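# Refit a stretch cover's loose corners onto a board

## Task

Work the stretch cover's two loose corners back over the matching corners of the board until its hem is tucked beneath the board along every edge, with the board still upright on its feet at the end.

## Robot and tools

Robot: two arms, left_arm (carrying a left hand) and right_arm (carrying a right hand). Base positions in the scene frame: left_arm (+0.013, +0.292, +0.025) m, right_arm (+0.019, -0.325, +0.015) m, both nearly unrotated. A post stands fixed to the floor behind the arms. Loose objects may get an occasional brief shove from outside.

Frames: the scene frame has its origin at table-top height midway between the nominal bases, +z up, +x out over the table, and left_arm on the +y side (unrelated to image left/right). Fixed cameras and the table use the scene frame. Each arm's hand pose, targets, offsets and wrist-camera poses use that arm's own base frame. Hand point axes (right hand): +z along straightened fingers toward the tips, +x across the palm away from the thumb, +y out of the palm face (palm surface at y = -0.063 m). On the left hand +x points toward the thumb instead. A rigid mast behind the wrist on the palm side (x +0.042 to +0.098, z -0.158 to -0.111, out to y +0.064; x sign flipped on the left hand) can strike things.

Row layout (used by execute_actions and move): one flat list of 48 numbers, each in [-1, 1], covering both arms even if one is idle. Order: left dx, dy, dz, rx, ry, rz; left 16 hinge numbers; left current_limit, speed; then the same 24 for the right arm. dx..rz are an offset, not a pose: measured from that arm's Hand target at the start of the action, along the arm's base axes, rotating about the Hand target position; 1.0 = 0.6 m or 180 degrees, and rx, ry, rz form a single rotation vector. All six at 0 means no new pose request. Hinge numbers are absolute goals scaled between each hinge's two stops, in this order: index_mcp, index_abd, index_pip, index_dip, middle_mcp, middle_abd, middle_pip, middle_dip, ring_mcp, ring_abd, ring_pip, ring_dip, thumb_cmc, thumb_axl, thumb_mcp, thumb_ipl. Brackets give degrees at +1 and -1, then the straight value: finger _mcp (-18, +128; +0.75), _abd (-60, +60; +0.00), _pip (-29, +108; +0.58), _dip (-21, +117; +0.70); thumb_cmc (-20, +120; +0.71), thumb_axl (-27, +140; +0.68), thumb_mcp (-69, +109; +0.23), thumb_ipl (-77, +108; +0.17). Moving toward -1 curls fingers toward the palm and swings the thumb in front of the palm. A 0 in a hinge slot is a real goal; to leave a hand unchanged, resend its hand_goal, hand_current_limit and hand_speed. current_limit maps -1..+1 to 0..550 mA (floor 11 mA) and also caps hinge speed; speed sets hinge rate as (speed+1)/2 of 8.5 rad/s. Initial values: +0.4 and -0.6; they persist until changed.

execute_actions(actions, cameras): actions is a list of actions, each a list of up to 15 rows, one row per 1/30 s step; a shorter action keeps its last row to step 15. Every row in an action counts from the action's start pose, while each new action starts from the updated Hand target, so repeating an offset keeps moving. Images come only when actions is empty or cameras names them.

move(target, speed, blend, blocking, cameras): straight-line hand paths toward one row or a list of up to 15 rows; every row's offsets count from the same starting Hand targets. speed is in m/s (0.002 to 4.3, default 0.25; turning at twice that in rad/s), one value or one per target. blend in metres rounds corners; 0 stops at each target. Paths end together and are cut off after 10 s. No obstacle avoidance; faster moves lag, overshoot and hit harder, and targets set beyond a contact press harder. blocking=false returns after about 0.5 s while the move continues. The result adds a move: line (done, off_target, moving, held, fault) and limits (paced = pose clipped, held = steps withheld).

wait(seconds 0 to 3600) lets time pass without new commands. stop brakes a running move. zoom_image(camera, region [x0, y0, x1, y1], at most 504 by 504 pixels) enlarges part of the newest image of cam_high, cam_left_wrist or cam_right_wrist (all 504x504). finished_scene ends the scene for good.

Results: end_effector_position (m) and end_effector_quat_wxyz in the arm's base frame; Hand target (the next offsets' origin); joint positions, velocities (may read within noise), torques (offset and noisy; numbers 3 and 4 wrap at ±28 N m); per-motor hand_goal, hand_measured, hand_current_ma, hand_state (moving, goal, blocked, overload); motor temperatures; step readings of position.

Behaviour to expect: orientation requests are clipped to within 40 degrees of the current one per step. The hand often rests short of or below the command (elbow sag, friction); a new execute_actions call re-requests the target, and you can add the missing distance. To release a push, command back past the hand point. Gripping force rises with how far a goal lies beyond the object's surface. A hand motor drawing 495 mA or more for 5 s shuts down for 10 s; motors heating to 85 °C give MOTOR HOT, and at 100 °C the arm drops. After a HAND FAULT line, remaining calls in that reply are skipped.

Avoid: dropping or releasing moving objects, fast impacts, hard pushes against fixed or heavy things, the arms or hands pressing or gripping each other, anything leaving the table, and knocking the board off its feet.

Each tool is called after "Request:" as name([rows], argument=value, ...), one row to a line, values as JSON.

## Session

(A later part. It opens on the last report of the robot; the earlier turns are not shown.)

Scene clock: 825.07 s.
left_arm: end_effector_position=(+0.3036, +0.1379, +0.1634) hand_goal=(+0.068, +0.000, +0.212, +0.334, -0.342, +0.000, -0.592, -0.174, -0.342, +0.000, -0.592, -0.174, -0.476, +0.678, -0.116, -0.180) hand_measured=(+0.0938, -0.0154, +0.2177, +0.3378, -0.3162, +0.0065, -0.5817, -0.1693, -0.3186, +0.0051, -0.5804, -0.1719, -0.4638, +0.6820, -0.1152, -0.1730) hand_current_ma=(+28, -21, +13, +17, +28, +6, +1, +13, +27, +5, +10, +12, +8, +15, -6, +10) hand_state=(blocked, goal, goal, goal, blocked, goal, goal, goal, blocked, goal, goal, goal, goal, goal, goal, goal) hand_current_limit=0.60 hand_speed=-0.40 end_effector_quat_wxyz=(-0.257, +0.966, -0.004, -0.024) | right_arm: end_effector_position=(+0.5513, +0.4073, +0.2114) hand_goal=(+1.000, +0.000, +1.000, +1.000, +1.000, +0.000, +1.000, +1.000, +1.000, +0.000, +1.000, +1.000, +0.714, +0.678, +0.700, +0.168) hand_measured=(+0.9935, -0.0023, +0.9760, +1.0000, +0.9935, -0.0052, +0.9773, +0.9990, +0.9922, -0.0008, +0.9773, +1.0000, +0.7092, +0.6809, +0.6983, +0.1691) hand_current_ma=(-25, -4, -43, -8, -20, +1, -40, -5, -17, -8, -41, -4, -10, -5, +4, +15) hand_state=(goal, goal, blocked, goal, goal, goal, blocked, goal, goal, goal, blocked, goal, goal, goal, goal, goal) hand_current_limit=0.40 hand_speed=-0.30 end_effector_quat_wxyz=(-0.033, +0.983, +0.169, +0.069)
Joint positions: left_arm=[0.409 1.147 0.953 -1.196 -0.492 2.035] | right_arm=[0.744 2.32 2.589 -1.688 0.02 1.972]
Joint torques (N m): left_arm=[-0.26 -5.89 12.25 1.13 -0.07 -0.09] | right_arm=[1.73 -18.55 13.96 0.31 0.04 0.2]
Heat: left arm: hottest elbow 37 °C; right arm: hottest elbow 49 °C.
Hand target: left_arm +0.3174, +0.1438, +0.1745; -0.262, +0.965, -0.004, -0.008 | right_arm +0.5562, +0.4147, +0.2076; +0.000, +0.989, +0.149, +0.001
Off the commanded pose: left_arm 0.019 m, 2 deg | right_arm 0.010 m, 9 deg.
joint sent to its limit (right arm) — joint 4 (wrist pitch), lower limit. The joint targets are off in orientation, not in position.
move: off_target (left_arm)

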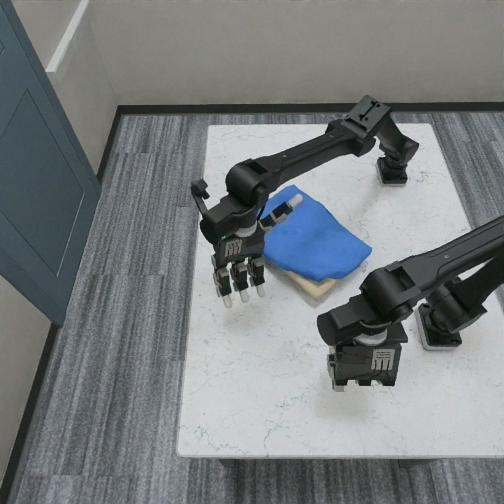

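Request:
move([
  [-0.0123,-0.1,-0.1,0,0,0, 0.0685,0,0.2117,0.3333,-0.3425,0,-0.5912,-0.1739,-0.3425,0,-0.5912,-0.1739,-0.477,0.678,-0.1169,-0.1805,0.4,-0.4, 0,0,0,0,0,0, 1,0,1,1,1,0,1,1,1,0,1,1,0.714,0.678,0.7,0.168,0.4,-0.3],
  [-0.0123,-0.19,-0.2075,0,0,0, 0.0685,0,0.2117,0.3333,-0.3425,0,-0.5912,-0.1739,-0.3425,0,-0.5912,-0.1739,-0.477,0.678,-0.1169,-0.1805,0.4,-0.4, 0,0,0,0,0,0, 1,0,1,1,1,0,1,1,1,0,1,1,0.714,0.678,0.7,0.168,0.4,-0.3],
], speed=0.2, blend=0.03, cameras=["cam_high","cam_right_wrist"])

Scene clock: 851.10 s.
left_arm: end_effector_position=(+0.3046, +0.0304, +0.0505) hand_goal=(+0.068, +0.000, +0.212, +0.334, -0.342, +0.000, -0.592, -0.174, -0.342, +0.000, -0.592, -0.174, -0.476, +0.678, -0.116, -0.180) hand_measured=(+0.0926, -0.0140, +0.2177, +0.3390, -0.3162, +0.0065, -0.5830, -0.1693, -0.3198, +0.0051, -0.5804, -0.1719, -0.4638, +0.6820, -0.1152, -0.1720) hand_current_ma=(+30, -18, +15, +15, +28, +1, -1, +14, +23, +3, +10, +13, +10, +15, -7, +18) hand_state=(blocked, goal, goal, goal, blocked, goal, goal, goal, blocked, goal, goal, goal, goal, goal, goal, goal) hand_current_limit=0.40 hand_speed=-0.40 end_effector_quat_wxyz=(-0.260, +0.965, -0.007, -0.014) | right_arm: end_effector_position=(+0.5513, +0.4073, +0.2114) hand_goal=(+1.000, +0.000, +1.000, +1.000, +1.000, +0.000, +1.000, +1.000, +1.000, +0.000, +1.000, +1.000, +0.714, +0.678, +0.700, +0.168) hand_measured=(+0.9922, -0.0023, +0.9760, +1.0000, +0.9935, -0.0037, +0.9760, +1.0000, +0.9910, -0.0008, +0.9773, +1.0000, +0.7104, +0.6809, +0.6983, +0.1691) hand_current_ma=(-10, -9, -52, +10, -9, +11, -32, -5, -23, -7, -48, -6, +2, -5, -7, +11) hand_state=(goal, goal, blocked, goal, goal, goal, blocked, goal, goal, goal, blocked, goal, goal, goal, goal, goal) hand_current_limit=0.40 hand_speed=-0.30 end_effector_quat_wxyz=(-0.033, +0.983, +0.169, +0.069)
Joint positions: left_arm=[0.06 1.225 0.699 -1.036 -0.527 1.648] | right_arm=[0.744 2.32 2.589 -1.688 0.02 1.972]
Joint torques (N m): left_arm=[-0.85 -5.83 8.13 0.87 -0.37 -0.26] | right_arm=[1.73 -18.55 13.96 0.31 0.04 0.2]
Heat: left arm: hottest elbow 38 °C; right arm: hottest elbow 49 °C.
Hand target: left_arm +0.3100, +0.0298, +0.0501; -0.262, +0.965, -0.004, -0.007 | right_arm +0.5562, +0.4147, +0.2076; +0.000, +0.989, +0.149, +0.001
Off the commanded pose: left_arm 0.005 m, 1 deg | right_arm 0.010 m, 9 deg.
joint sent to its limit (right arm) — joint 4 (wrist pitch), lower limit. The joint targets are off in orientation, not in position.
move: done
cam_right_wrist: T_world_to_cam=[[-0.54919, -0.82157, -0.15301, 0.70974], [-0.66288, 0.31676, 0.67842, 0.04545], [-0.5089, 0.47401, -0.71857, 0.365]] pos_world=[0.60566, 0.39569, 0.34004]

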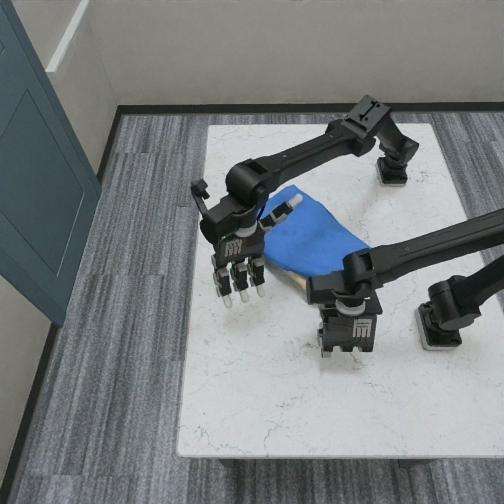

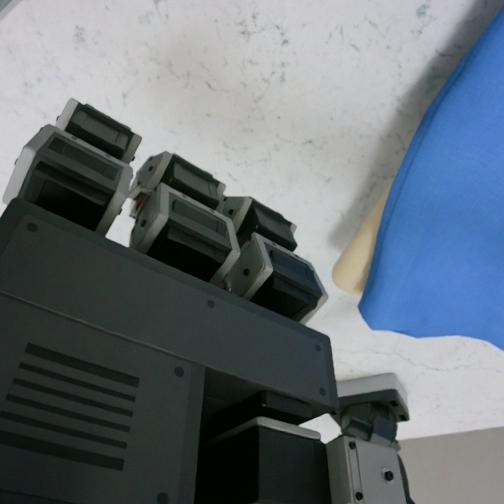

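Request:
move(target=[0,0,-0.03,0,0,0, 0.0685,0,0.2117,0.3333,-0.3425,0,-0.5912,-0.1739,-0.3425,0,-0.5912,-0.1739,-0.477,0.678,-0.1169,-0.1805,0.4,-0.4, 0,0,0,0,0,0, 1,0,1,1,1,0,1,1,1,0,1,1,0.714,0.678,0.7,0.168,0.4,-0.3], speed=0.04)

Request:
move(target=[0,0,-0.012,0,0,0, 0.0685,0,0.2117,0.3333,-0.3425,0,-0.5912,-0.1739,-0.3425,0,-0.5912,-0.1739,-0.477,0.678,-0.1169,-0.1805,0.4,-0.4, 0,0,0,0,0,0, 1,0,1,1,1,0,1,1,1,0,1,1,0.714,0.678,0.7,0.168,0.4,-0.3], speed=0.03)

Scene clock: 855.97 s.
left_arm: end_effector_position=(+0.3074, +0.0306, +0.0350) hand_goal=(+0.068, +0.000, +0.212, +0.334, -0.342, +0.000, -0.592, -0.174, -0.342, +0.000, -0.592, -0.174, -0.476, +0.678, -0.116, -0.180) hand_measured=(+0.0938, -0.0154, +0.2177, +0.3390, -0.3162, +0.0065, -0.5830, -0.1693, -0.3186, +0.0051, -0.5804, -0.1719, -0.4638, +0.6820, -0.1152, -0.1720) hand_current_ma=(+28, -19, +14, +12, +30, +2, -2, +12, +31, +7, +7, +18, +7, +14, -6, +14) hand_state=(blocked, goal, goal, goal, blocked, goal, goal, goal, blocked, goal, goal, goal, goal, goal, goal, goal) hand_current_limit=0.40 hand_speed=-0.40 end_effector_quat_wxyz=(-0.261, +0.965, -0.006, -0.010) | right_arm: end_effector_position=(+0.5513, +0.4073, +0.2114) hand_goal=(+1.000, +0.000, +1.000, +1.000, +1.000, +0.000, +1.000, +1.000, +1.000, +0.000, +1.000, +1.000, +0.714, +0.678, +0.700, +0.168) hand_measured=(+0.9935, -0.0023, +0.9760, +0.9990, +0.9935, -0.0052, +0.9773, +0.9990, +0.9910, -0.0008, +0.9773, +1.0000, +0.7104, +0.6820, +0.6973, +0.1691) hand_current_ma=(-12, +0, -55, +2, -5, +15, -42, -4, -29, +3, -50, +4, -13, -12, -8, +13) hand_state=(goal, goal, blocked, goal, goal, goal, blocked, goal, goal, goal, blocked, goal, goal, goal, goal, goal) hand_current_limit=0.40 hand_speed=-0.30 end_effector_quat_wxyz=(-0.033, +0.983, +0.169, +0.069)
Joint positions: left_arm=[0.06 1.255 0.675 -0.975 -0.527 1.646] | right_arm=[0.744 2.32 2.589 -1.688 0.02 1.972]
Joint torques (N m): left_arm=[-0.85 -5.66 7.41 0.9 -0.37 -0.26] | right_arm=[1.67 -18.61 13.97 0.31 0.04 0.2]
Heat: left arm: hottest elbow 38 °C; right arm: hottest elbow 49 °C.
Hand target: left_arm +0.3099, +0.0298, +0.0320; -0.262, +0.965, -0.004, -0.008 | right_arm +0.5562, +0.4147, +0.2076; +0.000, +0.989, +0.149, +0.001
Off the commanded pose: left_arm 0.004 m, 0 deg | right_arm 0.010 m, 9 deg.
joint sent to its limit (right arm) — joint 4 (wrist pitch), lower limit. The joint targets are off in orientation, not in position.
move: done

Scene clock: 856.63 s.
left_arm: end_effector_position=(+0.3078, +0.0306, +0.0281) hand_goal=(+0.068, +0.000, +0.212, +0.334, -0.342, +0.000, -0.592, -0.174, -0.342, +0.000, -0.592, -0.174, -0.476, +0.678, -0.116, -0.180) hand_measured=(+0.0926, -0.0140, +0.2177, +0.3378, -0.3162, +0.0065, -0.5830, -0.1693, -0.3198, +0.0051, -0.5804, -0.1719, -0.4650, +0.6830, -0.1152, -0.1720) hand_current_ma=(+28, -17, +13, +14, +29, +2, +0, +14, +25, +8, +12, +11, +8, +13, -3, +12) hand_state=(blocked, goal, goal, goal, blocked, goal, goal, goal, blocked, goal, goal, goal, goal, goal, goal, goal) hand_current_limit=0.40 hand_speed=-0.40 end_effector_quat_wxyz=(-0.261, +0.965, -0.006, -0.009) | right_arm: end_effector_position=(+0.5513, +0.4073, +0.2114) hand_goal=(+1.000, +0.000, +1.000, +1.000, +1.000, +0.000, +1.000, +1.000, +1.000, +0.000, +1.000, +1.000, +0.714, +0.678, +0.700, +0.168) hand_measured=(+0.9935, -0.0008, +0.9760, +1.0000, +0.9935, -0.0052, +0.9773, +0.9990, +0.9922, -0.0023, +0.9760, +1.0000, +0.7092, +0.6809, +0.6973, +0.1691) hand_current_ma=(-26, -14, -49, -4, -23, +14, -46, -15, -21, -8, -36, -12, +1, +5, -11, +18) hand_state=(goal, goal, blocked, goal, goal, goal, blocked, goal, goal, goal, blocked, goal, goal, goal, goal, goal) hand_current_limit=0.40 hand_speed=-0.30 end_effector_quat_wxyz=(-0.033, +0.983, +0.169, +0.069)
Joint positions: left_arm=[0.06 1.269 0.665 -0.95 -0.527 1.646] | right_arm=[0.744 2.32 2.589 -1.688 0.02 1.972]
Joint torques (N m): left_arm=[-0.85 -5.77 7.25 0.84 -0.36 -0.26] | right_arm=[1.67 -18.61 13.96 0.31 0.04 0.2]
Heat: left arm: hottest elbow 38 °C; right arm: hottest elbow 49 °C.
Hand target: left_arm +0.3101, +0.0298, +0.0249; -0.262, +0.965, -0.004, -0.007 | right_arm +0.5562, +0.4147, +0.2076; +0.000, +0.989, +0.149, +0.001
Off the commanded pose: left_arm 0.004 m, 0 deg | right_arm 0.010 m, 9 deg.
joint sent to its limit (right arm) — joint 4 (wrist pitch), lower limit. The joint targets are off in orientation, not in position.
move: done

Request:
move(target=[0,0,-0.012,0,0,0, 0.0685,0,0.2117,0.3333,-0.3425,0,-0.5912,-0.1739,-0.3425,0,-0.5912,-0.1739,-0.477,0.678,-0.1169,-0.1805,0.4,-0.4, 0,0,0,0,0,0, 1,0,1,1,1,0,1,1,1,0,1,1,0.714,0.678,0.7,0.168,0.4,-0.3], speed=0.03)

Request:
move(target=[0,0,-0.01,0,0,0, 0.0685,0,0.2117,0.3333,-0.3425,0,-0.5912,-0.1739,-0.3425,0,-0.5912,-0.1739,-0.477,0.678,-0.1169,-0.1805,0.4,-0.4, 0,0,0,0,0,0, 1,0,1,1,1,0,1,1,1,0,1,1,0.714,0.678,0.7,0.168,0.4,-0.3], speed=0.03)

Scene clock: 878.07 s.
left_arm: end_effector_position=(+0.3104, +0.0313, +0.0239) hand_goal=(+0.068, +0.000, +0.212, +0.334, -0.342, +0.000, -0.592, -0.174, -0.342, +0.000, -0.592, -0.174, -0.476, +0.678, -0.116, -0.180) hand_measured=(+0.0733, -0.0198, +0.2126, +0.3378, -0.3150, +0.0065, -0.5830, -0.1693, -0.3186, +0.0065, -0.5804, -0.1706, -0.4700, +0.6809, -0.1152, -0.1720) hand_current_ma=(+3, -25, +10, +17, +32, +4, +0, +12, +23, +5, +15, +12, +4, +19, -9, +16) hand_state=(goal, goal, goal, goal, blocked, goal, goal, goal, blocked, goal, goal, goal, goal, goal, goal, goal) hand_current_limit=0.40 hand_speed=-0.40 end_effector_quat_wxyz=(-0.262, +0.965, -0.004, -0.005) | right_arm: end_effector_position=(+0.5513, +0.4073, +0.2114) hand_goal=(+1.000, +0.000, +1.000, +1.000, +1.000, +0.000, +1.000, +1.000, +1.000, +0.000, +1.000, +1.000, +0.714, +0.678, +0.700, +0.168) hand_measured=(+0.9935, -0.0023, +0.9760, +0.9990, +0.9935, -0.0052, +0.9773, +1.0000, +0.9910, -0.0008, +0.9773, +1.0000, +0.7104, +0.6809, +0.6973, +0.1691) hand_current_ma=(-19, +1, -43, +2, -22, +8, -37, +0, -25, +7, -37, +9, -17, -11, +7, +5) hand_state=(goal, goal, blocked, goal, goal, goal, blocked, goal, goal, goal, blocked, goal, goal, goal, goal, goal) hand_current_limit=0.40 hand_speed=-0.30 end_effector_quat_wxyz=(-0.033, +0.983, +0.169, +0.069)
Joint positions: left_arm=[0.06 1.278 0.659 -0.925 -0.53 1.645] | right_arm=[0.744 2.32 2.589 -1.688 0.02 1.972]
Joint torques (N m): left_arm=[-0.79 -5.36 6.78 0.91 -0.26 -0.25] | right_arm=[1.67 -18.61 13.96 0.31 0.04 0.2]
Heat: left arm: hottest elbow 38 °C; right arm: hottest elbow 50 °C.
Hand target: left_arm +0.3100, +0.0298, +0.0176; -0.262, +0.965, -0.004, -0.008 | right_arm +0.5562, +0.4147, +0.2076; +0.000, +0.989, +0.149, +0.001
Off the commanded pose: left_arm 0.006 m, 0 deg | right_arm 0.010 m, 9 deg.
joint sent to its limit (right arm) — joint 4 (wrist pitch), lower limit. The joint targets are off in orientation, not in position.
move: done

Scene clock: 878.67 s.
left_arm: end_effector_position=(+0.3136, +0.0318, +0.0214) hand_goal=(+0.068, +0.000, +0.212, +0.334, -0.342, +0.000, -0.592, -0.174, -0.342, +0.000, -0.592, -0.174, -0.476, +0.678, -0.116, -0.180) hand_measured=(+0.0407, -0.0198, +0.2049, +0.3378, -0.3162, +0.0065, -0.5830, -0.1693, -0.3198, +0.0051, -0.5817, -0.1719, -0.4700, +0.6820, -0.1152, -0.1720) hand_current_ma=(-36, -23, +1, +14, +30, +2, -1, +13, +23, +6, +9, +11, +1, +14, -6, +16) hand_state=(blocked, goal, goal, goal, blocked, goal, goal, goal, blocked, goal, goal, goal, goal, goal, goal, goal) hand_current_limit=0.40 hand_speed=-0.40 end_effector_quat_wxyz=(-0.263, +0.965, -0.001, +0.001) | right_arm: end_effector_position=(+0.5513, +0.4073, +0.2114) hand_goal=(+1.000, +0.000, +1.000, +1.000, +1.000, +0.000, +1.000, +1.000, +1.000, +0.000, +1.000, +1.000, +0.714, +0.678, +0.700, +0.168) hand_measured=(+0.9935, -0.0023, +0.9760, +1.0000, +0.9935, -0.0052, +0.9773, +1.0000, +0.9910, -0.0008, +0.9773, +1.0000, +0.7104, +0.6809, +0.6983, +0.1691) hand_current_ma=(-13, +15, -52, +9, -7, -6, -47, -5, -4, +13, -37, +1, -11, +1, -7, -3) hand_state=(goal, goal, blocked, goal, goal, goal, blocked, goal, goal, goal, blocked, goal, goal, goal, goal, goal) hand_current_limit=0.40 hand_speed=-0.30 end_effector_quat_wxyz=(-0.033, +0.983, +0.169, +0.069)
Joint positions: left_arm=[0.06 1.284 0.654 -0.904 -0.532 1.643] | right_arm=[0.744 2.32 2.589 -1.688 0.02 1.972]
Joint torques (N m): left_arm=[-0.79 -4.84 6.38 0.94 -0.19 -0.23] | right_arm=[1.73 -18.61 13.94 0.31 0.04 0.2]
Heat: left arm: hottest elbow 38 °C; right arm: hottest elbow 50 °C.
Hand target: left_arm +0.3100, +0.0298, +0.0116; -0.262, +0.965, -0.004, -0.008 | right_arm +0.5562, +0.4147, +0.2076; +0.000, +0.989, +0.149, +0.001
Off the commanded pose: left_arm 0.011 m, 1 deg | right_arm 0.010 m, 9 deg.
joint sent to its limit (right arm) — joint 4 (wrist pitch), lower limit. The joint targets are off in orientation, not in position.
move: off_target (left_arm)

Request:
move([
  [0.009,0,0.161,0,0,0, 0.0685,0,0.2117,0.3333,-0.3425,0,-0.5912,-0.1739,-0.3425,0,-0.5912,-0.1739,-0.477,0.678,-0.1169,-0.1805,0.6,-0.4, 0,0,0,0,0,0, 1,0,1,1,1,0,1,1,1,0,1,1,0.714,0.678,0.7,0.168,0.4,-0.3],
  [0.009,-0.14,0.161,0,0,0, 0.0685,0,0.2117,0.3333,-0.3425,0,-0.5912,-0.1739,-0.3425,0,-0.5912,-0.1739,-0.477,0.678,-0.1169,-0.1805,0.6,-0.4, 0,0,0,0,0,0, 1,0,1,1,1,0,1,1,1,0,1,1,0.714,0.678,0.7,0.168,0.4,-0.3],
], speed=0.15, blend=0.01, cameras=["cam_right_wrist"])

Request:
zoom_image(camera="cam_right_wrist", region=[300, 180, 504, 384])

Scene clock: 891.33 s.
left_arm: end_effector_position=(+0.3036, -0.0507, +0.0985) hand_goal=(+0.068, +0.000, +0.212, +0.334, -0.342, +0.000, -0.592, -0.174, -0.342, +0.000, -0.592, -0.174, -0.476, +0.678, -0.116, -0.180) hand_measured=(+0.0709, +0.0051, +0.2113, +0.3378, -0.3162, +0.0065, -0.5830, -0.1693, -0.3186, +0.0051, -0.5817, -0.1719, -0.4675, +0.6788, -0.1142, -0.1711) hand_current_ma=(+2, -1, +2, +13, +28, +4, -1, +14, +26, +6, +8, +9, +6, +7, -9, +15) hand_state=(goal, goal, goal, goal, blocked, goal, goal, goal, blocked, goal, goal, goal, goal, goal, goal, goal) hand_current_limit=0.60 hand_speed=-0.40 end_effector_quat_wxyz=(-0.263, +0.965, -0.008, -0.016) | right_arm: end_effector_position=(+0.5513, +0.4073, +0.2114) hand_goal=(+1.000, +0.000, +1.000, +1.000, +1.000, +0.000, +1.000, +1.000, +1.000, +0.000, +1.000, +1.000, +0.714, +0.678, +0.700, +0.168) hand_measured=(+0.9935, -0.0023, +0.9760, +1.0000, +0.9922, -0.0052, +0.9773, +1.0000, +0.9910, -0.0008, +0.9773, +1.0000, +0.7104, +0.6809, +0.6973, +0.1691) hand_current_ma=(-6, -16, -44, +4, -17, +13, -28, +5, -4, -6, -62, +0, -3, +8, -3, +4) hand_state=(goal, goal, blocked, goal, goal, goal, blocked, goal, goal, goal, blocked, goal, goal, goal, goal, goal) hand_current_limit=0.40 hand_speed=-0.30 end_effector_quat_wxyz=(-0.033, +0.983, +0.169, +0.069)
Joint positions: left_arm=[-0.222 1.213 0.826 -1.342 -0.511 1.324] | right_arm=[0.744 2.32 2.589 -1.688 0.02 1.972]
Joint torques (N m): left_arm=[-0.73 -5.6 11.38 -0.32 -0.25 -0.27] | right_arm=[1.67 -18.55 13.96 0.31 0.04 0.2]
Heat: left arm: hottest elbow 38 °C; right arm: hottest elbow 50 °C.
Hand target: left_arm +0.3153, -0.0542, +0.1082; -0.262, +0.965, -0.004, -0.008 | right_arm +0.5562, +0.4147, +0.2076; +0.000, +0.989, +0.149, +0.001
Off the commanded pose: left_arm 0.016 m, 1 deg | right_arm 0.010 m, 9 deg.
joint sent to its limit (right arm) — joint 4 (wrist pitch), lower limit. The joint targets are off in orientation, not in position.
move: off_target (left_arm)
cam_right_wrist: T_world_to_cam=[[-0.54919, -0.82157, -0.15301, 0.70974], [-0.66288, 0.31676, 0.67842, 0.04545], [-0.5089, 0.47401, -0.71857, 0.365]] pos_world=[0.60566, 0.39569, 0.34004]

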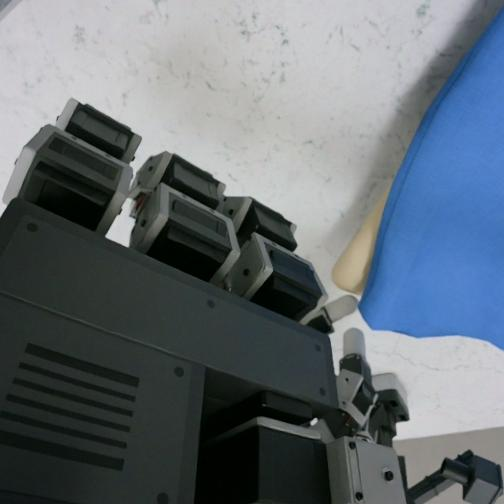

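Scaled by 2.471 from the camera's image (finer frame: 720x720).

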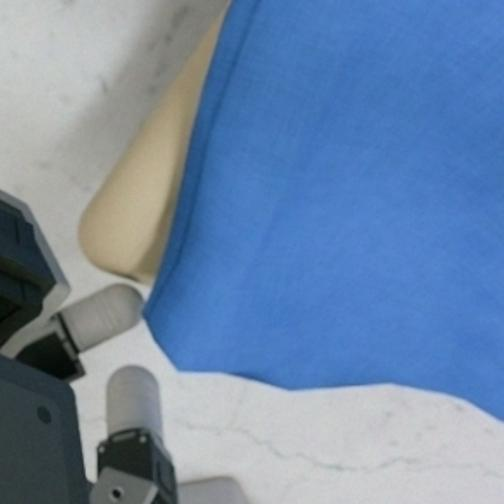

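Request:
move([
  [0.008,0.0,0.006,0,0,0, 0.0685,0,0.2117,0.3333,-0.3425,0,-0.5912,-0.1739,-0.3425,0,-0.5912,-0.1739,-0.477,0.678,-0.1169,-0.1805,0.6,-0.4, 0,0,0,0,0,0, 1,0,1,1,1,0,1,1,1,0,1,1,0.714,0.678,0.7,0.168,0.4,-0.3],
  [0.01,-0.058,0.004,0,0,0, 0.0685,0,0.2117,0.3333,-0.3425,0,-0.5912,-0.1739,-0.3425,0,-0.5912,-0.1739,-0.477,0.678,-0.1169,-0.1805,0.6,-0.4, 0,0,0,0,0,0, 1,0,1,1,1,0,1,1,1,0,1,1,0.714,0.678,0.7,0.168,0.4,-0.3],
], speed=0.08, cameras=["cam_right_wrist"])

Request:
zoom_image(camera="cam_right_wrist", region=[300, 180, 504, 384])

Scene clock: 905.80 s.
left_arm: end_effector_position=(+0.3102, -0.0829, +0.1013) hand_goal=(+0.068, +0.000, +0.212, +0.334, -0.342, +0.000, -0.592, -0.174, -0.342, +0.000, -0.592, -0.174, -0.476, +0.678, -0.116, -0.180) hand_measured=(+0.0769, -0.0008, +0.2113, +0.3390, -0.3162, +0.0065, -0.5830, -0.1693, -0.3198, +0.0051, -0.5817, -0.1719, -0.4638, +0.6820, -0.1172, -0.1777) hand_current_ma=(+9, -6, +4, +18, +27, +4, -2, +13, +24, +3, +10, +10, +8, +11, -10, +6) hand_state=(goal, goal, goal, goal, blocked, goal, goal, goal, blocked, goal, goal, goal, goal, goal, goal, goal) hand_current_limit=0.60 hand_speed=-0.40 end_effector_quat_wxyz=(-0.265, +0.964, -0.007, -0.015) | right_arm: end_effector_position=(+0.5513, +0.4073, +0.2114) hand_goal=(+1.000, +0.000, +1.000, +1.000, +1.000, +0.000, +1.000, +1.000, +1.000, +0.000, +1.000, +1.000, +0.714, +0.678, +0.700, +0.168) hand_measured=(+0.9922, -0.0023, +0.9760, +1.0000, +0.9935, -0.0052, +0.9773, +1.0000, +0.9922, -0.0008, +0.9773, +0.9990, +0.7092, +0.6809, +0.6973, +0.1691) hand_current_ma=(-35, +6, -59, +11, -16, +0, -57, -13, -20, +8, -39, -7, -5, +3, -3, +0) hand_state=(goal, goal, blocked, goal, goal, goal, blocked, goal, goal, goal, blocked, goal, goal, goal, goal, goal) hand_current_limit=0.40 hand_speed=-0.30 end_effector_quat_wxyz=(-0.033, +0.983, +0.169, +0.069)
Joint positions: left_arm=[-0.322 1.265 0.874 -1.394 -0.497 1.21] | right_arm=[0.744 2.32 2.589 -1.688 0.02 1.972]
Joint torques (N m): left_arm=[-0.97 -6.3 11.29 -0.38 -0.1 -0.27] | right_arm=[1.73 -18.55 13.96 0.32 0.04 0.2]
Heat: left arm: hottest elbow 39 °C; right arm: hottest elbow 50 °C.
Hand target: left_arm +0.3214, -0.0890, +0.1107; -0.262, +0.965, -0.004, -0.007 | right_arm +0.5562, +0.4147, +0.2076; +0.000, +0.989, +0.149, +0.001
Off the commanded pose: left_arm 0.016 m, 1 deg | right_arm 0.010 m, 9 deg.
joint sent to its limit (right arm) — joint 4 (wrist pitch), lower limit. The joint targets are off in orientation, not in position.
move: off_target (left_arm)
cam_right_wrist: T_world_to_cam=[[-0.54919, -0.82157, -0.15301, 0.70974], [-0.66288, 0.31676, 0.67842, 0.04545], [-0.5089, 0.47401, -0.71857, 0.365]] pos_world=[0.60566, 0.39569, 0.34004]

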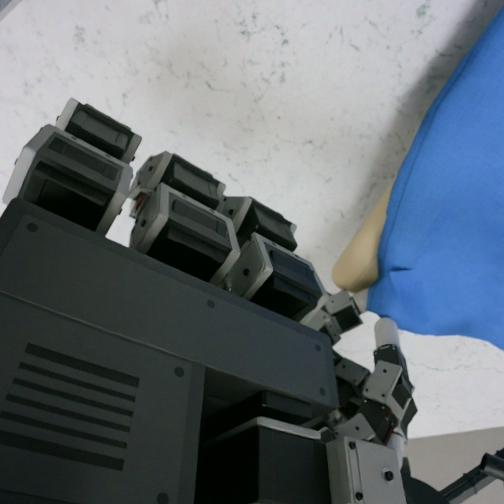

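Scaled by 2.471 from the camera's image (finer frame: 720x720).

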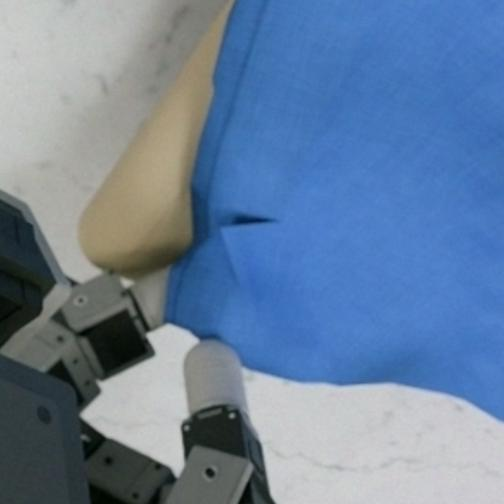

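Request:
move([
  [-0.004,0.01,-0.004,0,0,0, -0.274,0,-0.591,0.0,-0.3425,0,-0.5912,-0.1739,-0.3425,0,-0.5912,-0.1739,-0.477,0.678,-0.15,-0.2,0.75,-0.5, 0,0,0,0,0,0, 1,0,1,1,1,0,1,1,1,0,1,1,0.714,0.678,0.7,0.168,0.4,-0.3],
], speed=0.05, cameras=["cam_right_wrist"])

Request:
zoom_image(camera="cam_right_wrist", region=[300, 180, 504, 384])

Scene clock: 911.80 s.
left_arm: end_effector_position=(+0.3100, -0.0829, +0.1013) hand_goal=(-0.274, +0.000, -0.590, +0.000, -0.342, +0.000, -0.592, -0.174, -0.342, +0.000, -0.592, -0.174, -0.476, +0.678, -0.150, -0.200) hand_measured=(+0.0552, -0.0023, +0.0278, +0.1683, -0.3150, +0.0065, -0.5830, -0.1693, -0.3198, +0.0065, -0.5804, -0.1719, -0.4700, +0.6777, -0.1113, -0.1930) hand_current_ma=(+395, -11, +471, +206, +27, +6, +0, +16, +28, +6, +9, +14, +3, +12, +48, +14) hand_state=(blocked, goal, moving, blocked, blocked, goal, goal, goal, blocked, goal, goal, goal, goal, goal, blocked, goal) hand_current_limit=0.75 hand_speed=-0.50 end_effector_quat_wxyz=(-0.265, +0.964, -0.009, -0.016) | right_arm: end_effector_position=(+0.5513, +0.4073, +0.2114) hand_goal=(+1.000, +0.000, +1.000, +1.000, +1.000, +0.000, +1.000, +1.000, +1.000, +0.000, +1.000, +1.000, +0.714, +0.678, +0.700, +0.168) hand_measured=(+0.9935, -0.0008, +0.9760, +1.0000, +0.9935, -0.0052, +0.9760, +1.0000, +0.9910, -0.0008, +0.9773, +0.9990, +0.7092, +0.6809, +0.6973, +0.1691) hand_current_ma=(-24, -3, -52, +18, -4, +1, -42, +3, -28, -17, -38, -6, +4, -4, +2, +4) hand_state=(goal, goal, blocked, goal, goal, goal, blocked, goal, goal, goal, blocked, goal, goal, goal, goal, goal) hand_current_limit=0.40 hand_speed=-0.30 end_effector_quat_wxyz=(-0.033, +0.983, +0.169, +0.069)
Joint positions: left_arm=[-0.322 1.265 0.874 -1.394 -0.497 1.213] | right_arm=[0.744 2.32 2.589 -1.688 0.02 1.972]
Joint torques (N m): left_arm=[0.32 -7.12 9.92 0.12 -0.24 -0.12] | right_arm=[1.67 -18.61 13.96 0.31 0.04 0.2]
Heat: left arm: hottest elbow 39 °C; right arm: hottest elbow 50 °C.
Hand target: left_arm +0.3191, -0.0830, +0.1083; -0.262, +0.965, -0.004, -0.007 | right_arm +0.5562, +0.4147, +0.2076; +0.000, +0.989, +0.149, +0.001
Off the commanded pose: left_arm 0.011 m, 1 deg | right_arm 0.010 m, 9 deg.
joint sent to its limit (right arm) — joint 4 (wrist pitch), lower limit. The joint targets are off in orientation, not in position.
move: off_target (left_arm)
cam_right_wrist: T_world_to_cam=[[-0.54919, -0.82157, -0.15301, 0.70974], [-0.66288, 0.31676, 0.67842, 0.04545], [-0.5089, 0.47401, -0.71857, 0.365]] pos_world=[0.60566, 0.39569, 0.34004]

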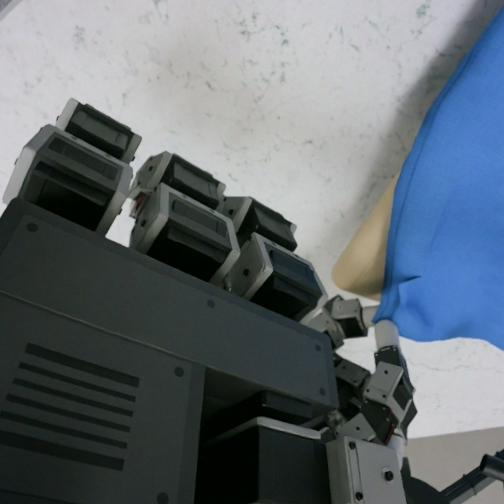

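Scaled by 2.471 from the camera's image (finer frame: 720x720).

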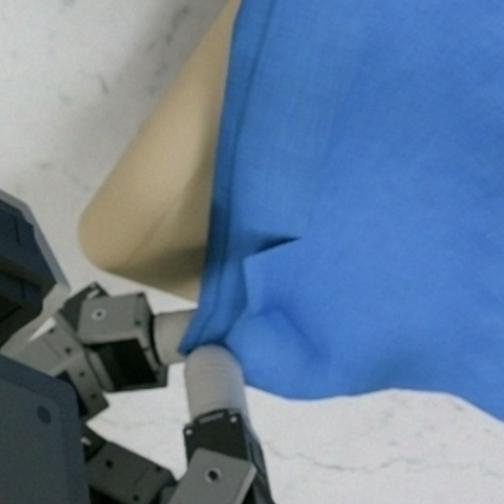

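Request:
move([
  [0.005,0.035,-0.03,0,0,0, -0.274,0,-0.591,0.0,-0.3425,0,-0.5912,-0.1739,-0.3425,0,-0.5912,-0.1739,-0.477,0.678,-0.15,-0.2,0.75,-0.5, 0,0,0,0,0,0, 1,0,1,1,1,0,1,1,1,0,1,1,0.714,0.678,0.7,0.168,0.4,-0.3],
], speed=0.05, cameras=["cam_right_wrist"])

Request:
zoom_image(camera="cam_right_wrist", region=[300, 180, 504, 384])

Scene clock: 919.87 s.
left_arm: end_effector_position=(+0.3158, -0.0656, +0.0913) hand_goal=(-0.274, +0.000, -0.590, +0.000, -0.342, +0.000, -0.592, -0.174, -0.342, +0.000, -0.592, -0.174, -0.476, +0.678, -0.150, -0.200) hand_measured=(+0.0552, -0.0154, +0.0278, +0.1683, -0.3162, +0.0051, -0.5830, -0.1693, -0.3198, +0.0051, -0.5804, -0.1719, -0.4738, +0.6777, -0.1113, -0.1930) hand_current_ma=(+396, -18, +486, +198, +25, -1, -1, +15, +26, +5, +8, +10, -5, +9, +53, +14) hand_state=(blocked, goal, blocked, blocked, blocked, goal, goal, goal, blocked, goal, goal, goal, goal, goal, blocked, goal) hand_current_limit=0.75 hand_speed=-0.50 end_effector_quat_wxyz=(-0.261, +0.965, -0.013, -0.013) | right_arm: end_effector_position=(+0.5513, +0.4073, +0.2114) hand_goal=(+1.000, +0.000, +1.000, +1.000, +1.000, +0.000, +1.000, +1.000, +1.000, +0.000, +1.000, +1.000, +0.714, +0.678, +0.700, +0.168) hand_measured=(+0.9935, -0.0023, +0.9760, +0.9990, +0.9935, -0.0052, +0.9760, +1.0000, +0.9910, -0.0008, +0.9773, +0.9990, +0.7092, +0.6809, +0.6973, +0.1691) hand_current_ma=(-24, +10, -40, -12, -9, +9, -52, +8, -16, -3, -37, -4, -18, +5, -2, -5) hand_state=(goal, goal, blocked, goal, goal, goal, blocked, goal, goal, goal, blocked, goal, goal, goal, goal, goal) hand_current_limit=0.40 hand_speed=-0.30 end_effector_quat_wxyz=(-0.033, +0.983, +0.169, +0.069)
Joint positions: left_arm=[-0.259 1.265 0.848 -1.323 -0.505 1.295] | right_arm=[0.744 2.32 2.589 -1.688 0.02 1.972]
Joint torques (N m): left_arm=[0.67 -6.59 8.16 0.72 -0.42 -0.22] | right_arm=[1.67 -18.61 13.96 0.31 0.04 0.2]
Heat: left arm: hottest elbow 39 °C; right arm: hottest elbow 50 °C.
Hand target: left_arm +0.3220, -0.0620, +0.0903; -0.262, +0.965, -0.004, -0.007 | right_arm +0.5562, +0.4147, +0.2076; +0.000, +0.989, +0.149, +0.001
Off the commanded pose: left_arm 0.007 m, 1 deg | right_arm 0.010 m, 9 deg.
joint sent to its limit (right arm) — joint 4 (wrist pitch), lower limit. The joint targets are off in orientation, not in position.
move: done
cam_right_wrist: T_world_to_cam=[[-0.54919, -0.82157, -0.15301, 0.70974], [-0.66288, 0.31676, 0.67842, 0.04545], [-0.5089, 0.47401, -0.71857, 0.365]] pos_world=[0.60566, 0.39569, 0.34004]

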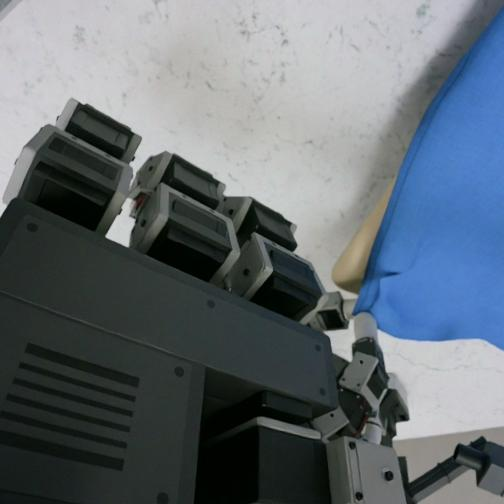

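Scaled by 2.471 from the camera's image (finer frame: 720x720).

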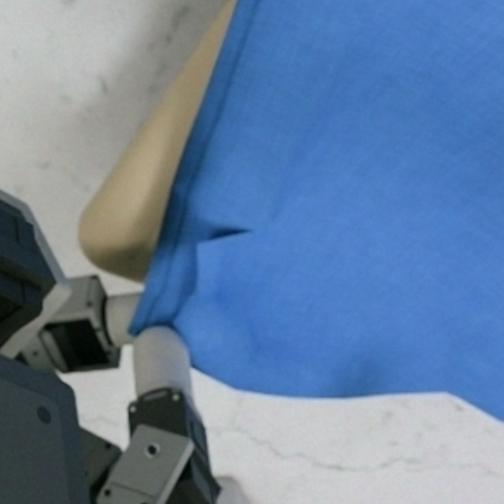

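Request:
move([
  [0.0,0.06,0.0,0,0,0, -0.274,0,-0.591,0.0,-0.3425,0,-0.5912,-0.1739,-0.3425,0,-0.5912,-0.1739,-0.477,0.678,-0.15,-0.2,0.75,-0.5, 0,0,0,0,0,0, 1,0,1,1,1,0,1,1,1,0,1,1,0.714,0.678,0.7,0.168,0.4,-0.3],
], speed=0.05, cameras=["cam_right_wrist","cam_high"])

Request:
zoom_image(camera="cam_right_wrist", region=[300, 180, 504, 384])

Scene clock: 924.20 s.
left_arm: end_effector_position=(+0.3174, -0.0326, +0.0864) hand_goal=(-0.274, +0.000, -0.590, +0.000, -0.342, +0.000, -0.592, -0.174, -0.342, +0.000, -0.592, -0.174, -0.476, +0.678, -0.150, -0.200) hand_measured=(+0.0528, -0.0184, +0.0265, +0.1696, -0.3150, +0.0051, -0.5830, -0.1693, -0.3186, +0.0051, -0.5804, -0.1719, -0.4763, +0.6809, -0.1103, -0.1882) hand_current_ma=(+397, -21, +489, +197, +29, +3, +0, +13, +24, +6, +7, +11, -5, +13, +49, +20) hand_state=(blocked, goal, blocked, blocked, blocked, goal, goal, goal, blocked, goal, goal, goal, goal, goal, blocked, goal) hand_current_limit=0.75 hand_speed=-0.50 end_effector_quat_wxyz=(-0.260, +0.965, -0.015, -0.018) | right_arm: end_effector_position=(+0.5513, +0.4073, +0.2114) hand_goal=(+1.000, +0.000, +1.000, +1.000, +1.000, +0.000, +1.000, +1.000, +1.000, +0.000, +1.000, +1.000, +0.714, +0.678, +0.700, +0.168) hand_measured=(+0.9935, -0.0023, +0.9760, +1.0000, +0.9935, -0.0052, +0.9760, +1.0000, +0.9910, -0.0008, +0.9773, +1.0000, +0.7104, +0.6809, +0.6973, +0.1691) hand_current_ma=(-12, +0, -31, +3, -14, +7, -50, -4, -16, -15, -50, -8, -6, +7, +1, +11) hand_state=(goal, goal, blocked, goal, goal, goal, blocked, goal, goal, goal, blocked, goal, goal, goal, goal, goal) hand_current_limit=0.40 hand_speed=-0.30 end_effector_quat_wxyz=(-0.033, +0.983, +0.169, +0.069)
Joint positions: left_arm=[-0.149 1.25 0.824 -1.26 -0.515 1.424] | right_arm=[0.744 2.32 2.589 -1.688 0.02 1.972]
Joint torques (N m): left_arm=[1.08 -8.06 8.01 0.59 -0.6 -0.2] | right_arm=[1.67 -18.61 13.96 0.32 0.04 0.2]
Heat: left arm: hottest elbow 39 °C; right arm: hottest elbow 50 °C.
Hand target: left_arm +0.3220, -0.0259, +0.0902; -0.262, +0.965, -0.004, -0.008 | right_arm +0.5562, +0.4147, +0.2076; +0.000, +0.989, +0.149, +0.001
Off the commanded pose: left_arm 0.009 m, 2 deg | right_arm 0.010 m, 9 deg.
joint sent to its limit (right arm) — joint 4 (wrist pitch), lower limit. The joint targets are off in orientation, not in position.
move: done
cam_right_wrist: T_world_to_cam=[[-0.54919, -0.82157, -0.15301, 0.70974], [-0.66288, 0.31676, 0.67842, 0.04545], [-0.5089, 0.47401, -0.71857, 0.365]] pos_world=[0.60566, 0.39569, 0.34004]
Images, in order (width x height): cam_high 504x504, cam_right_wrist 504x504.

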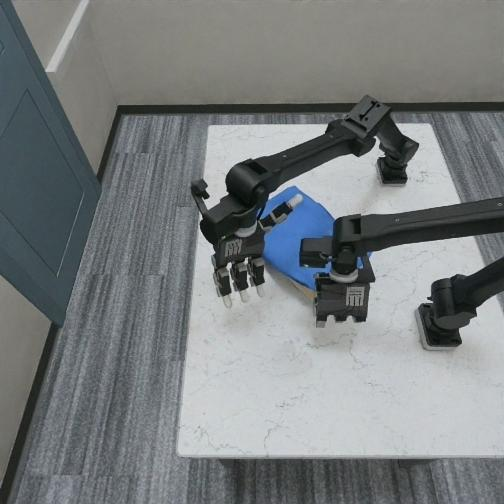

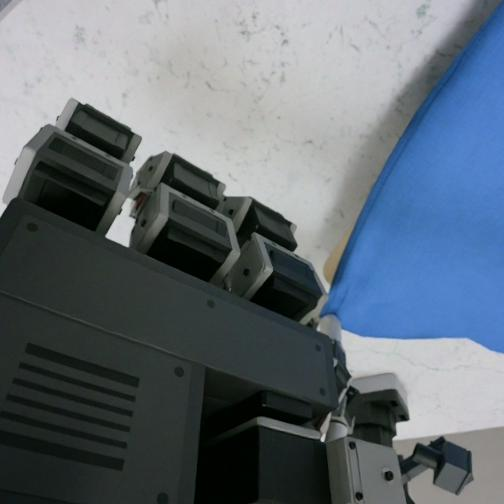

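Scaled by 2.471 from the camera's image (finer frame: 720x720).

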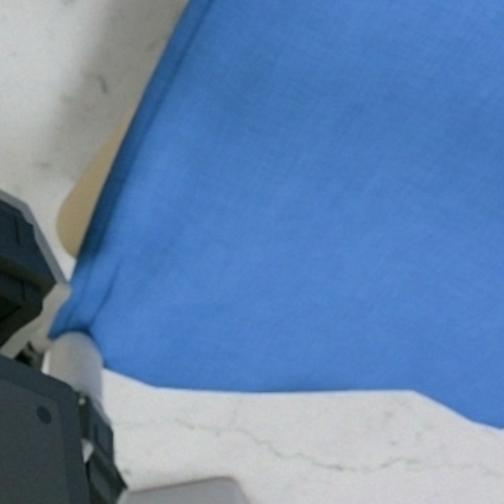

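Request:
move([
  [0.0,0.0,0.0,0,0,0, -0.274,0,-0.591,0.0,-0.3425,0,-0.5912,-0.1739,-0.3425,0,-0.5912,-0.1739,-0.477,0.678,-0.15,-0.2,0.7,-0.5, -0.1,-0.12,0.104,0,0,0, 0.754,0,0.576,0.696,0.754,0,0.576,0.696,0.754,0,0.576,0.696,0.714,0.678,0.226,0.168,0.7,-0.6],
  [0.0,0.0,0.0,0,0,0, -0.274,0,-0.591,0.0,-0.3425,0,-0.5912,-0.1739,-0.3425,0,-0.5912,-0.1739,-0.477,0.678,-0.15,-0.2,0.7,-0.5, -0.282,-0.3585,0.104,0,0,0, 0.754,0,0.576,0.696,0.754,0,0.576,0.696,0.754,0,0.576,0.696,0.714,0.678,0.226,0.168,0.7,-0.6],
], speed=0.25, blend=0.04, cameras=["cam_high","cam_right_wrist"])

Scene clock: 963.37 s.
left_arm: end_effector_position=(+0.3173, -0.0326, +0.0864) hand_goal=(-0.274, +0.000, -0.590, +0.000, -0.342, +0.000, -0.592, -0.174, -0.342, +0.000, -0.592, -0.174, -0.476, +0.678, -0.150, -0.200) hand_measured=(+0.0540, -0.0184, +0.0265, +0.1683, -0.3162, +0.0051, -0.5830, -0.1693, -0.3186, +0.0051, -0.5804, -0.1731, -0.4763, +0.6809, -0.1113, -0.1873) hand_current_ma=(+396, -24, +476, +202, +28, +1, -1, +17, +26, +6, +16, +13, -5, +16, +50, +21) hand_state=(blocked, goal, blocked, blocked, blocked, goal, goal, goal, blocked, goal, goal, goal, goal, goal, blocked, goal) hand_current_limit=0.70 hand_speed=-0.50 end_effector_quat_wxyz=(-0.260, +0.965, -0.016, -0.018) | right_arm: end_effector_position=(+0.3846, +0.2001, +0.2732) hand_goal=(+0.754, +0.000, +0.576, +0.696, +0.754, +0.000, +0.576, +0.696, +0.754, +0.000, +0.576, +0.696, +0.714, +0.678, +0.226, +0.168) hand_measured=(+0.7486, +0.0051, +0.5731, +0.6958, +0.7498, +0.0051, +0.5718, +0.6932, +0.7486, +0.0051, +0.5731, +0.6958, +0.7104, +0.6798, +0.2193, +0.1691) hand_current_ma=(-16, +5, -15, -1, -7, +6, -7, +0, -7, +7, +6, -5, +7, +2, -7, -5) hand_state=(goal, goal, goal, goal, goal, goal, goal, goal, goal, goal, goal, goal, goal, goal, goal, goal) hand_current_limit=0.70 hand_speed=-0.60 end_effector_quat_wxyz=(+0.002, +0.989, +0.145, +0.000)
Joint positions: left_arm=[-0.149 1.25 0.824 -1.26 -0.515 1.424] | right_arm=[0.648 1.59 1.622 -1.604 0.003 1.929]
Joint torques (N m): left_arm=[1.03 -8.06 7.99 0.61 -0.6 -0.17] | right_arm=[1.14 -12.22 9.51 0.51 0 -0.09]
Heat: left arm: hottest elbow 37 °C; right arm: hottest elbow 50 °C.
Hand target: left_arm +0.3219, -0.0259, +0.0902; -0.262, +0.965, -0.004, -0.008 | right_arm +0.3871, +0.1995, +0.2699; +0.000, +0.989, +0.149, +0.001
Off the commanded pose: left_arm 0.009 m, 2 deg | right_arm 0.004 m, 1 deg.
move: done; blend cut to 0 m at target 1
cam_right_wrist: T_world_to_cam=[[-0.60075, -0.79939, -0.00911, 0.4334], [-0.5556, 0.4093, 0.72373, -0.11341], [-0.57481, 0.43984, -0.69003, 0.4471]] pos_world=[0.45436, 0.19622, 0.39454]

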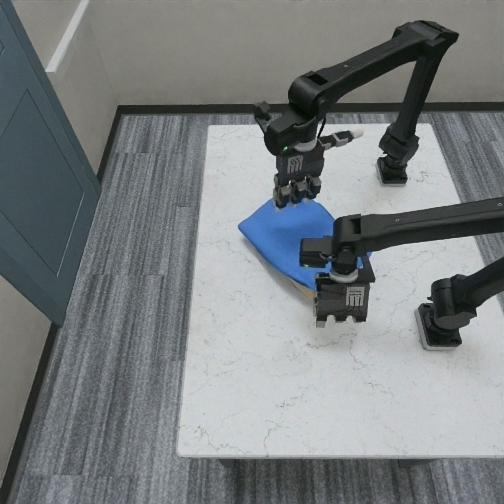

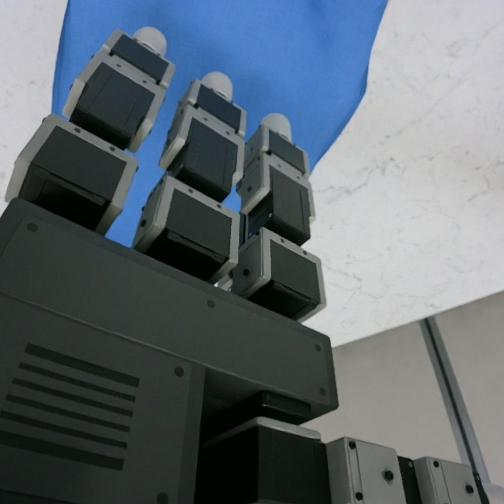

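Request:
move([
  [0.0,0.0,0.0,0,0,0, -0.274,0,-0.591,0.0,-0.3425,0,-0.5912,-0.1739,-0.3425,0,-0.5912,-0.1739,-0.477,0.678,-0.15,-0.2,0.7,-0.5, 0,0,-0.08,0,0,0, 0.754,0,0.576,0.696,0.754,0,0.576,0.696,0.754,0,0.576,0.696,0.714,0.678,0.226,0.168,0.7,-0.6],
], speed=0.15, cameras=["cam_right_wrist"])

Request:
move([
  [0.0,0.0,0.0,0,0,0, -0.274,0,-0.591,0.0,-0.3425,0,-0.5912,-0.1739,-0.3425,0,-0.5912,-0.1739,-0.477,0.678,-0.15,-0.2,0.7,-0.5, 0,0,-0.03,0,0,0, 0.754,0,0.576,0.696,0.754,0,0.576,0.696,0.754,0,0.576,0.696,0.714,0.678,0.226,0.168,0.7,-0.6],
], speed=0.05, cameras=["cam_right_wrist"])

Scene clock: 969.63 s.
left_arm: end_effector_position=(+0.3173, -0.0326, +0.0864) hand_goal=(-0.274, +0.000, -0.590, +0.000, -0.342, +0.000, -0.592, -0.174, -0.342, +0.000, -0.592, -0.174, -0.476, +0.678, -0.150, -0.200) hand_measured=(+0.0540, -0.0169, +0.0265, +0.1696, -0.3162, +0.0065, -0.5830, -0.1693, -0.3198, +0.0051, -0.5804, -0.1719, -0.4763, +0.6809, -0.1113, -0.1882) hand_current_ma=(+398, -22, +471, +202, +23, +5, -1, +14, +23, +10, +8, +10, -7, +14, +51, +22) hand_state=(blocked, goal, blocked, blocked, blocked, goal, goal, goal, blocked, goal, goal, goal, goal, goal, blocked, goal) hand_current_limit=0.70 hand_speed=-0.50 end_effector_quat_wxyz=(-0.260, +0.965, -0.016, -0.018) | right_arm: end_effector_position=(+0.3834, +0.1993, +0.2254) hand_goal=(+0.754, +0.000, +0.576, +0.696, +0.754, +0.000, +0.576, +0.696, +0.754, +0.000, +0.576, +0.696, +0.714, +0.678, +0.226, +0.168) hand_measured=(+0.7486, +0.0051, +0.5731, +0.6958, +0.7498, +0.0051, +0.5718, +0.6932, +0.7498, +0.0051, +0.5744, +0.6958, +0.7104, +0.6798, +0.2193, +0.1691) hand_current_ma=(-31, +7, +10, +5, -8, -1, +2, -7, -6, +14, +15, -8, +1, +1, -11, +11) hand_state=(goal, goal, goal, goal, goal, goal, goal, goal, goal, goal, goal, goal, goal, goal, goal, goal) hand_current_limit=0.70 hand_speed=-0.60 end_effector_quat_wxyz=(+0.001, +0.989, +0.145, +0.000)
Joint positions: left_arm=[-0.149 1.25 0.824 -1.26 -0.515 1.424] | right_arm=[0.648 1.59 1.497 -1.479 0.003 1.928]
Joint torques (N m): left_arm=[1.08 -8.18 8.01 0.65 -0.61 -0.17] | right_arm=[1.14 -12.34 9.81 0.5 0.02 -0.08]
Heat: left arm: hottest elbow 37 °C; right arm: hottest elbow 50 °C.
Hand target: left_arm +0.3219, -0.0259, +0.0902; -0.262, +0.965, -0.004, -0.008 | right_arm +0.3871, +0.1995, +0.2220; +0.000, +0.989, +0.149, +0.001
Off the commanded pose: left_arm 0.009 m, 2 deg | right_arm 0.005 m, 0 deg.
move: done
cam_right_wrist: T_world_to_cam=[[-0.60047, -0.79959, -0.00922, 0.43156], [-0.55558, 0.40887, 0.72399, -0.07917], [-0.57513, 0.43985, -0.68975, 0.41383]] pos_world=[0.45315, 0.19542, 0.34674]

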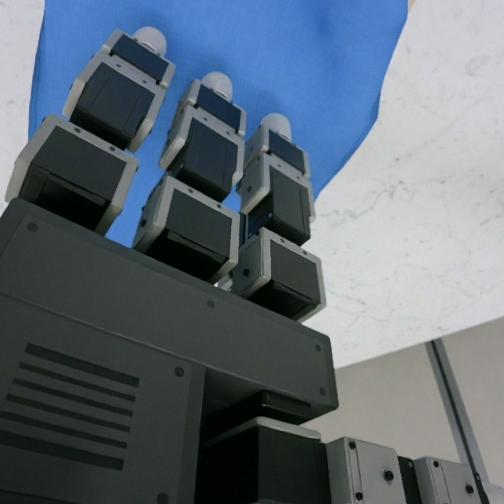

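Scene clock: 970.43 s.
left_arm: end_effector_position=(+0.3173, -0.0326, +0.0864) hand_goal=(-0.274, +0.000, -0.590, +0.000, -0.342, +0.000, -0.592, -0.174, -0.342, +0.000, -0.592, -0.174, -0.476, +0.678, -0.150, -0.200) hand_measured=(+0.0528, -0.0184, +0.0265, +0.1696, -0.3162, +0.0051, -0.5830, -0.1693, -0.3198, +0.0051, -0.5817, -0.1719, -0.4763, +0.6809, -0.1113, -0.1882) hand_current_ma=(+396, -25, +474, +203, +27, +2, +2, +11, +28, +9, +11, +15, -5, +13, +46, +19) hand_state=(blocked, goal, blocked, blocked, blocked, goal, goal, goal, blocked, goal, goal, goal, goal, goal, blocked, goal) hand_current_limit=0.70 hand_speed=-0.50 end_effector_quat_wxyz=(-0.260, +0.965, -0.016, -0.018) | right_arm: end_effector_position=(+0.3840, +0.1997, +0.2109) hand_goal=(+0.754, +0.000, +0.576, +0.696, +0.754, +0.000, +0.576, +0.696, +0.754, +0.000, +0.576, +0.696, +0.714, +0.678, +0.226, +0.168) hand_measured=(+0.7498, +0.0051, +0.5744, +0.6958, +0.7486, +0.0036, +0.5718, +0.6932, +0.7498, +0.0051, +0.5731, +0.6958, +0.7104, +0.6798, +0.2193, +0.1691) hand_current_ma=(-23, +1, -5, -7, +4, -3, -5, -19, -11, +1, -1, -5, -1, -9, -23, -3) hand_state=(goal, goal, goal, goal, goal, goal, goal, goal, goal, goal, goal, goal, goal, goal, goal, goal) hand_current_limit=0.70 hand_speed=-0.60 end_effector_quat_wxyz=(-0.001, +0.989, +0.145, +0.004)
Joint positions: left_arm=[-0.149 1.25 0.824 -1.26 -0.515 1.424] | right_arm=[0.648 1.59 1.46 -1.433 0.003 1.928]
Joint torques (N m): left_arm=[1.08 -8.06 7.99 0.64 -0.61 -0.17] | right_arm=[1.14 -11.46 9.57 0.54 0.01 -0.08]
Heat: left arm: hottest elbow 37 °C; right arm: hottest elbow 50 °C.
Hand target: left_arm +0.3219, -0.0259, +0.0902; -0.262, +0.965, -0.004, -0.008 | right_arm +0.3871, +0.1995, +0.2040; +0.000, +0.989, +0.149, +0.001
Off the commanded pose: left_arm 0.009 m, 2 deg | right_arm 0.008 m, 1 deg.
move: done
cam_right_wrist: T_world_to_cam=[[-0.60034, -0.79954, -0.01795, 0.43386], [-0.56085, 0.4049, 0.72215, -0.06531], [-0.57012, 0.44361, -0.6915, 0.40172]] pos_world=[0.45286, 0.19512, 0.33274]

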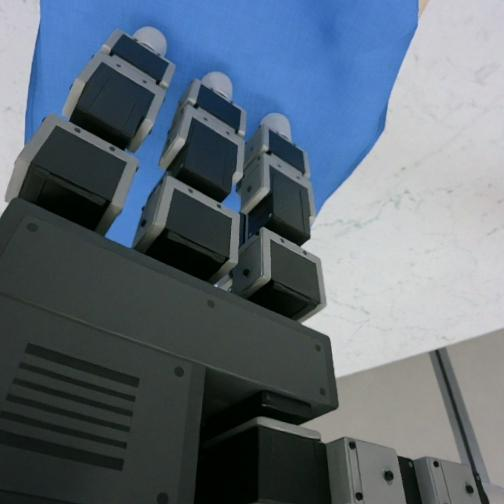

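Request:
move([
  [0.0,0.0,0.0,0,0,0, -0.274,0,-0.591,0.0,-0.3425,0,-0.5912,-0.1739,-0.3425,0,-0.5912,-0.1739,-0.477,0.678,-0.15,-0.2,0.7,-0.5, 0,0,-0.03,0,0,0, 0.754,0,0.576,0.696,0.754,0,0.576,0.696,0.754,0,0.576,0.696,0.714,0.678,0.226,0.168,0.7,-0.6],
], speed=0.05)

Request:
move([
  [0.0,0.0,0.0,0,0,0, -0.274,0,-0.591,0.0,-0.3425,0,-0.5912,-0.1739,-0.3425,0,-0.5912,-0.1739,-0.477,0.678,-0.15,-0.2,0.7,-0.5, 0,0,-0.03,0,0,0, 0.754,0,0.576,0.696,0.754,0,0.576,0.696,0.754,0,0.576,0.696,0.714,0.678,0.226,0.168,0.7,-0.6],
], speed=0.05, cameras=["cam_right_wrist"])

Scene clock: 976.67 s.
left_arm: end_effector_position=(+0.3173, -0.0326, +0.0864) hand_goal=(-0.274, +0.000, -0.590, +0.000, -0.342, +0.000, -0.592, -0.174, -0.342, +0.000, -0.592, -0.174, -0.476, +0.678, -0.150, -0.200) hand_measured=(+0.0528, -0.0184, +0.0265, +0.1683, -0.3162, +0.0065, -0.5830, -0.1693, -0.3198, +0.0051, -0.5804, -0.1719, -0.4763, +0.6809, -0.1113, -0.1873) hand_current_ma=(+396, -19, +473, +202, +27, +4, +4, +13, +26, +6, +11, +9, -11, +13, +50, +19) hand_state=(blocked, goal, blocked, blocked, blocked, goal, goal, goal, blocked, goal, goal, goal, goal, goal, blocked, goal) hand_current_limit=0.70 hand_speed=-0.50 end_effector_quat_wxyz=(-0.260, +0.965, -0.016, -0.018) | right_arm: end_effector_position=(+0.3837, +0.1995, +0.1960) hand_goal=(+0.754, +0.000, +0.576, +0.696, +0.754, +0.000, +0.576, +0.696, +0.754, +0.000, +0.576, +0.696, +0.714, +0.678, +0.226, +0.168) hand_measured=(+0.7498, +0.0051, +0.5744, +0.6945, +0.7498, +0.0036, +0.5718, +0.6932, +0.7498, +0.0065, +0.5731, +0.6958, +0.7104, +0.6798, +0.2193, +0.1691) hand_current_ma=(-26, -4, +1, +16, +8, +9, -13, -22, -7, +19, +6, -6, -17, -7, -5, +11) hand_state=(goal, goal, goal, goal, goal, goal, goal, goal, goal, goal, goal, goal, goal, goal, goal, goal) hand_current_limit=0.70 hand_speed=-0.60 end_effector_quat_wxyz=(-0.003, +0.989, +0.145, +0.008)
Joint positions: left_arm=[-0.149 1.25 0.824 -1.26 -0.515 1.424] | right_arm=[0.648 1.59 1.422 -1.387 0.003 1.928]
Joint torques (N m): left_arm=[1.03 -8.06 8.01 0.62 -0.6 -0.17] | right_arm=[1.14 -10.87 9.51 0.57 0.01 -0.08]
Heat: left arm: hottest elbow 37 °C; right arm: hottest elbow 50 °C.
Hand target: left_arm +0.3219, -0.0259, +0.0902; -0.262, +0.965, -0.004, -0.008 | right_arm +0.3871, +0.1995, +0.1859; +0.000, +0.989, +0.149, +0.001
Off the commanded pose: left_arm 0.009 m, 2 deg | right_arm 0.011 m, 1 deg.
move: off_target (right_arm)

Scene clock: 977.33 s.
left_arm: end_effector_position=(+0.3173, -0.0326, +0.0864) hand_goal=(-0.274, +0.000, -0.590, +0.000, -0.342, +0.000, -0.592, -0.174, -0.342, +0.000, -0.592, -0.174, -0.476, +0.678, -0.150, -0.200) hand_measured=(+0.0528, -0.0169, +0.0265, +0.1696, -0.3162, +0.0051, -0.5830, -0.1693, -0.3198, +0.0051, -0.5804, -0.1719, -0.4776, +0.6809, -0.1113, -0.1873) hand_current_ma=(+394, -23, +467, +204, +27, +6, +1, +14, +28, +4, +8, +12, -11, +15, +46, +21) hand_state=(blocked, goal, blocked, blocked, blocked, goal, goal, goal, blocked, goal, goal, goal, goal, goal, blocked, goal) hand_current_limit=0.70 hand_speed=-0.50 end_effector_quat_wxyz=(-0.260, +0.965, -0.016, -0.018) | right_arm: end_effector_position=(+0.3842, +0.2000, +0.1856) hand_goal=(+0.754, +0.000, +0.576, +0.696, +0.754, +0.000, +0.576, +0.696, +0.754, +0.000, +0.576, +0.696, +0.714, +0.678, +0.226, +0.168) hand_measured=(+0.7486, +0.0095, +0.5744, +0.6920, +0.7498, +0.0051, +0.5718, +0.6932, +0.7498, +0.0051, +0.5731, +0.6920, +0.7104, +0.6798, +0.2203, +0.1691) hand_current_ma=(-14, -11, -26, -1, -6, +18, -13, -8, -6, +12, -2, +6, -15, -7, -8, -1) hand_state=(goal, goal, goal, goal, goal, goal, goal, goal, goal, goal, goal, goal, goal, goal, goal, goal) hand_current_limit=0.70 hand_speed=-0.60 end_effector_quat_wxyz=(-0.005, +0.989, +0.145, +0.011)
Joint positions: left_arm=[-0.149 1.25 0.824 -1.26 -0.515 1.424] | right_arm=[0.648 1.591 1.397 -1.353 0.002 1.928]
Joint torques (N m): left_arm=[1.08 -8.06 8.01 0.62 -0.61 -0.17] | right_arm=[1.14 -9.76 8.55 1.03 0.02 -0.08]
Heat: left arm: hottest elbow 37 °C; right arm: hottest elbow 50 °C.
Hand target: left_arm +0.3219, -0.0259, +0.0902; -0.262, +0.965, -0.004, -0.008 | right_arm +0.3871, +0.1995, +0.1680; +0.000, +0.989, +0.149, +0.001
Off the commanded pose: left_arm 0.009 m, 2 deg | right_arm 0.018 m, 1 deg.
move: off_target (right_arm)
cam_right_wrist: T_world_to_cam=[[-0.59968, -0.79956, -0.03311, 0.43637], [-0.56986, 0.39762, 0.71914, -0.04151], [-0.56183, 0.45012, -0.69408, 0.38027]] pos_world=[0.45167, 0.19423, 0.30824]

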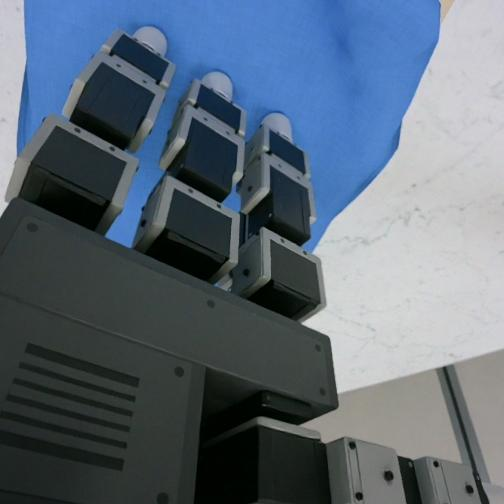

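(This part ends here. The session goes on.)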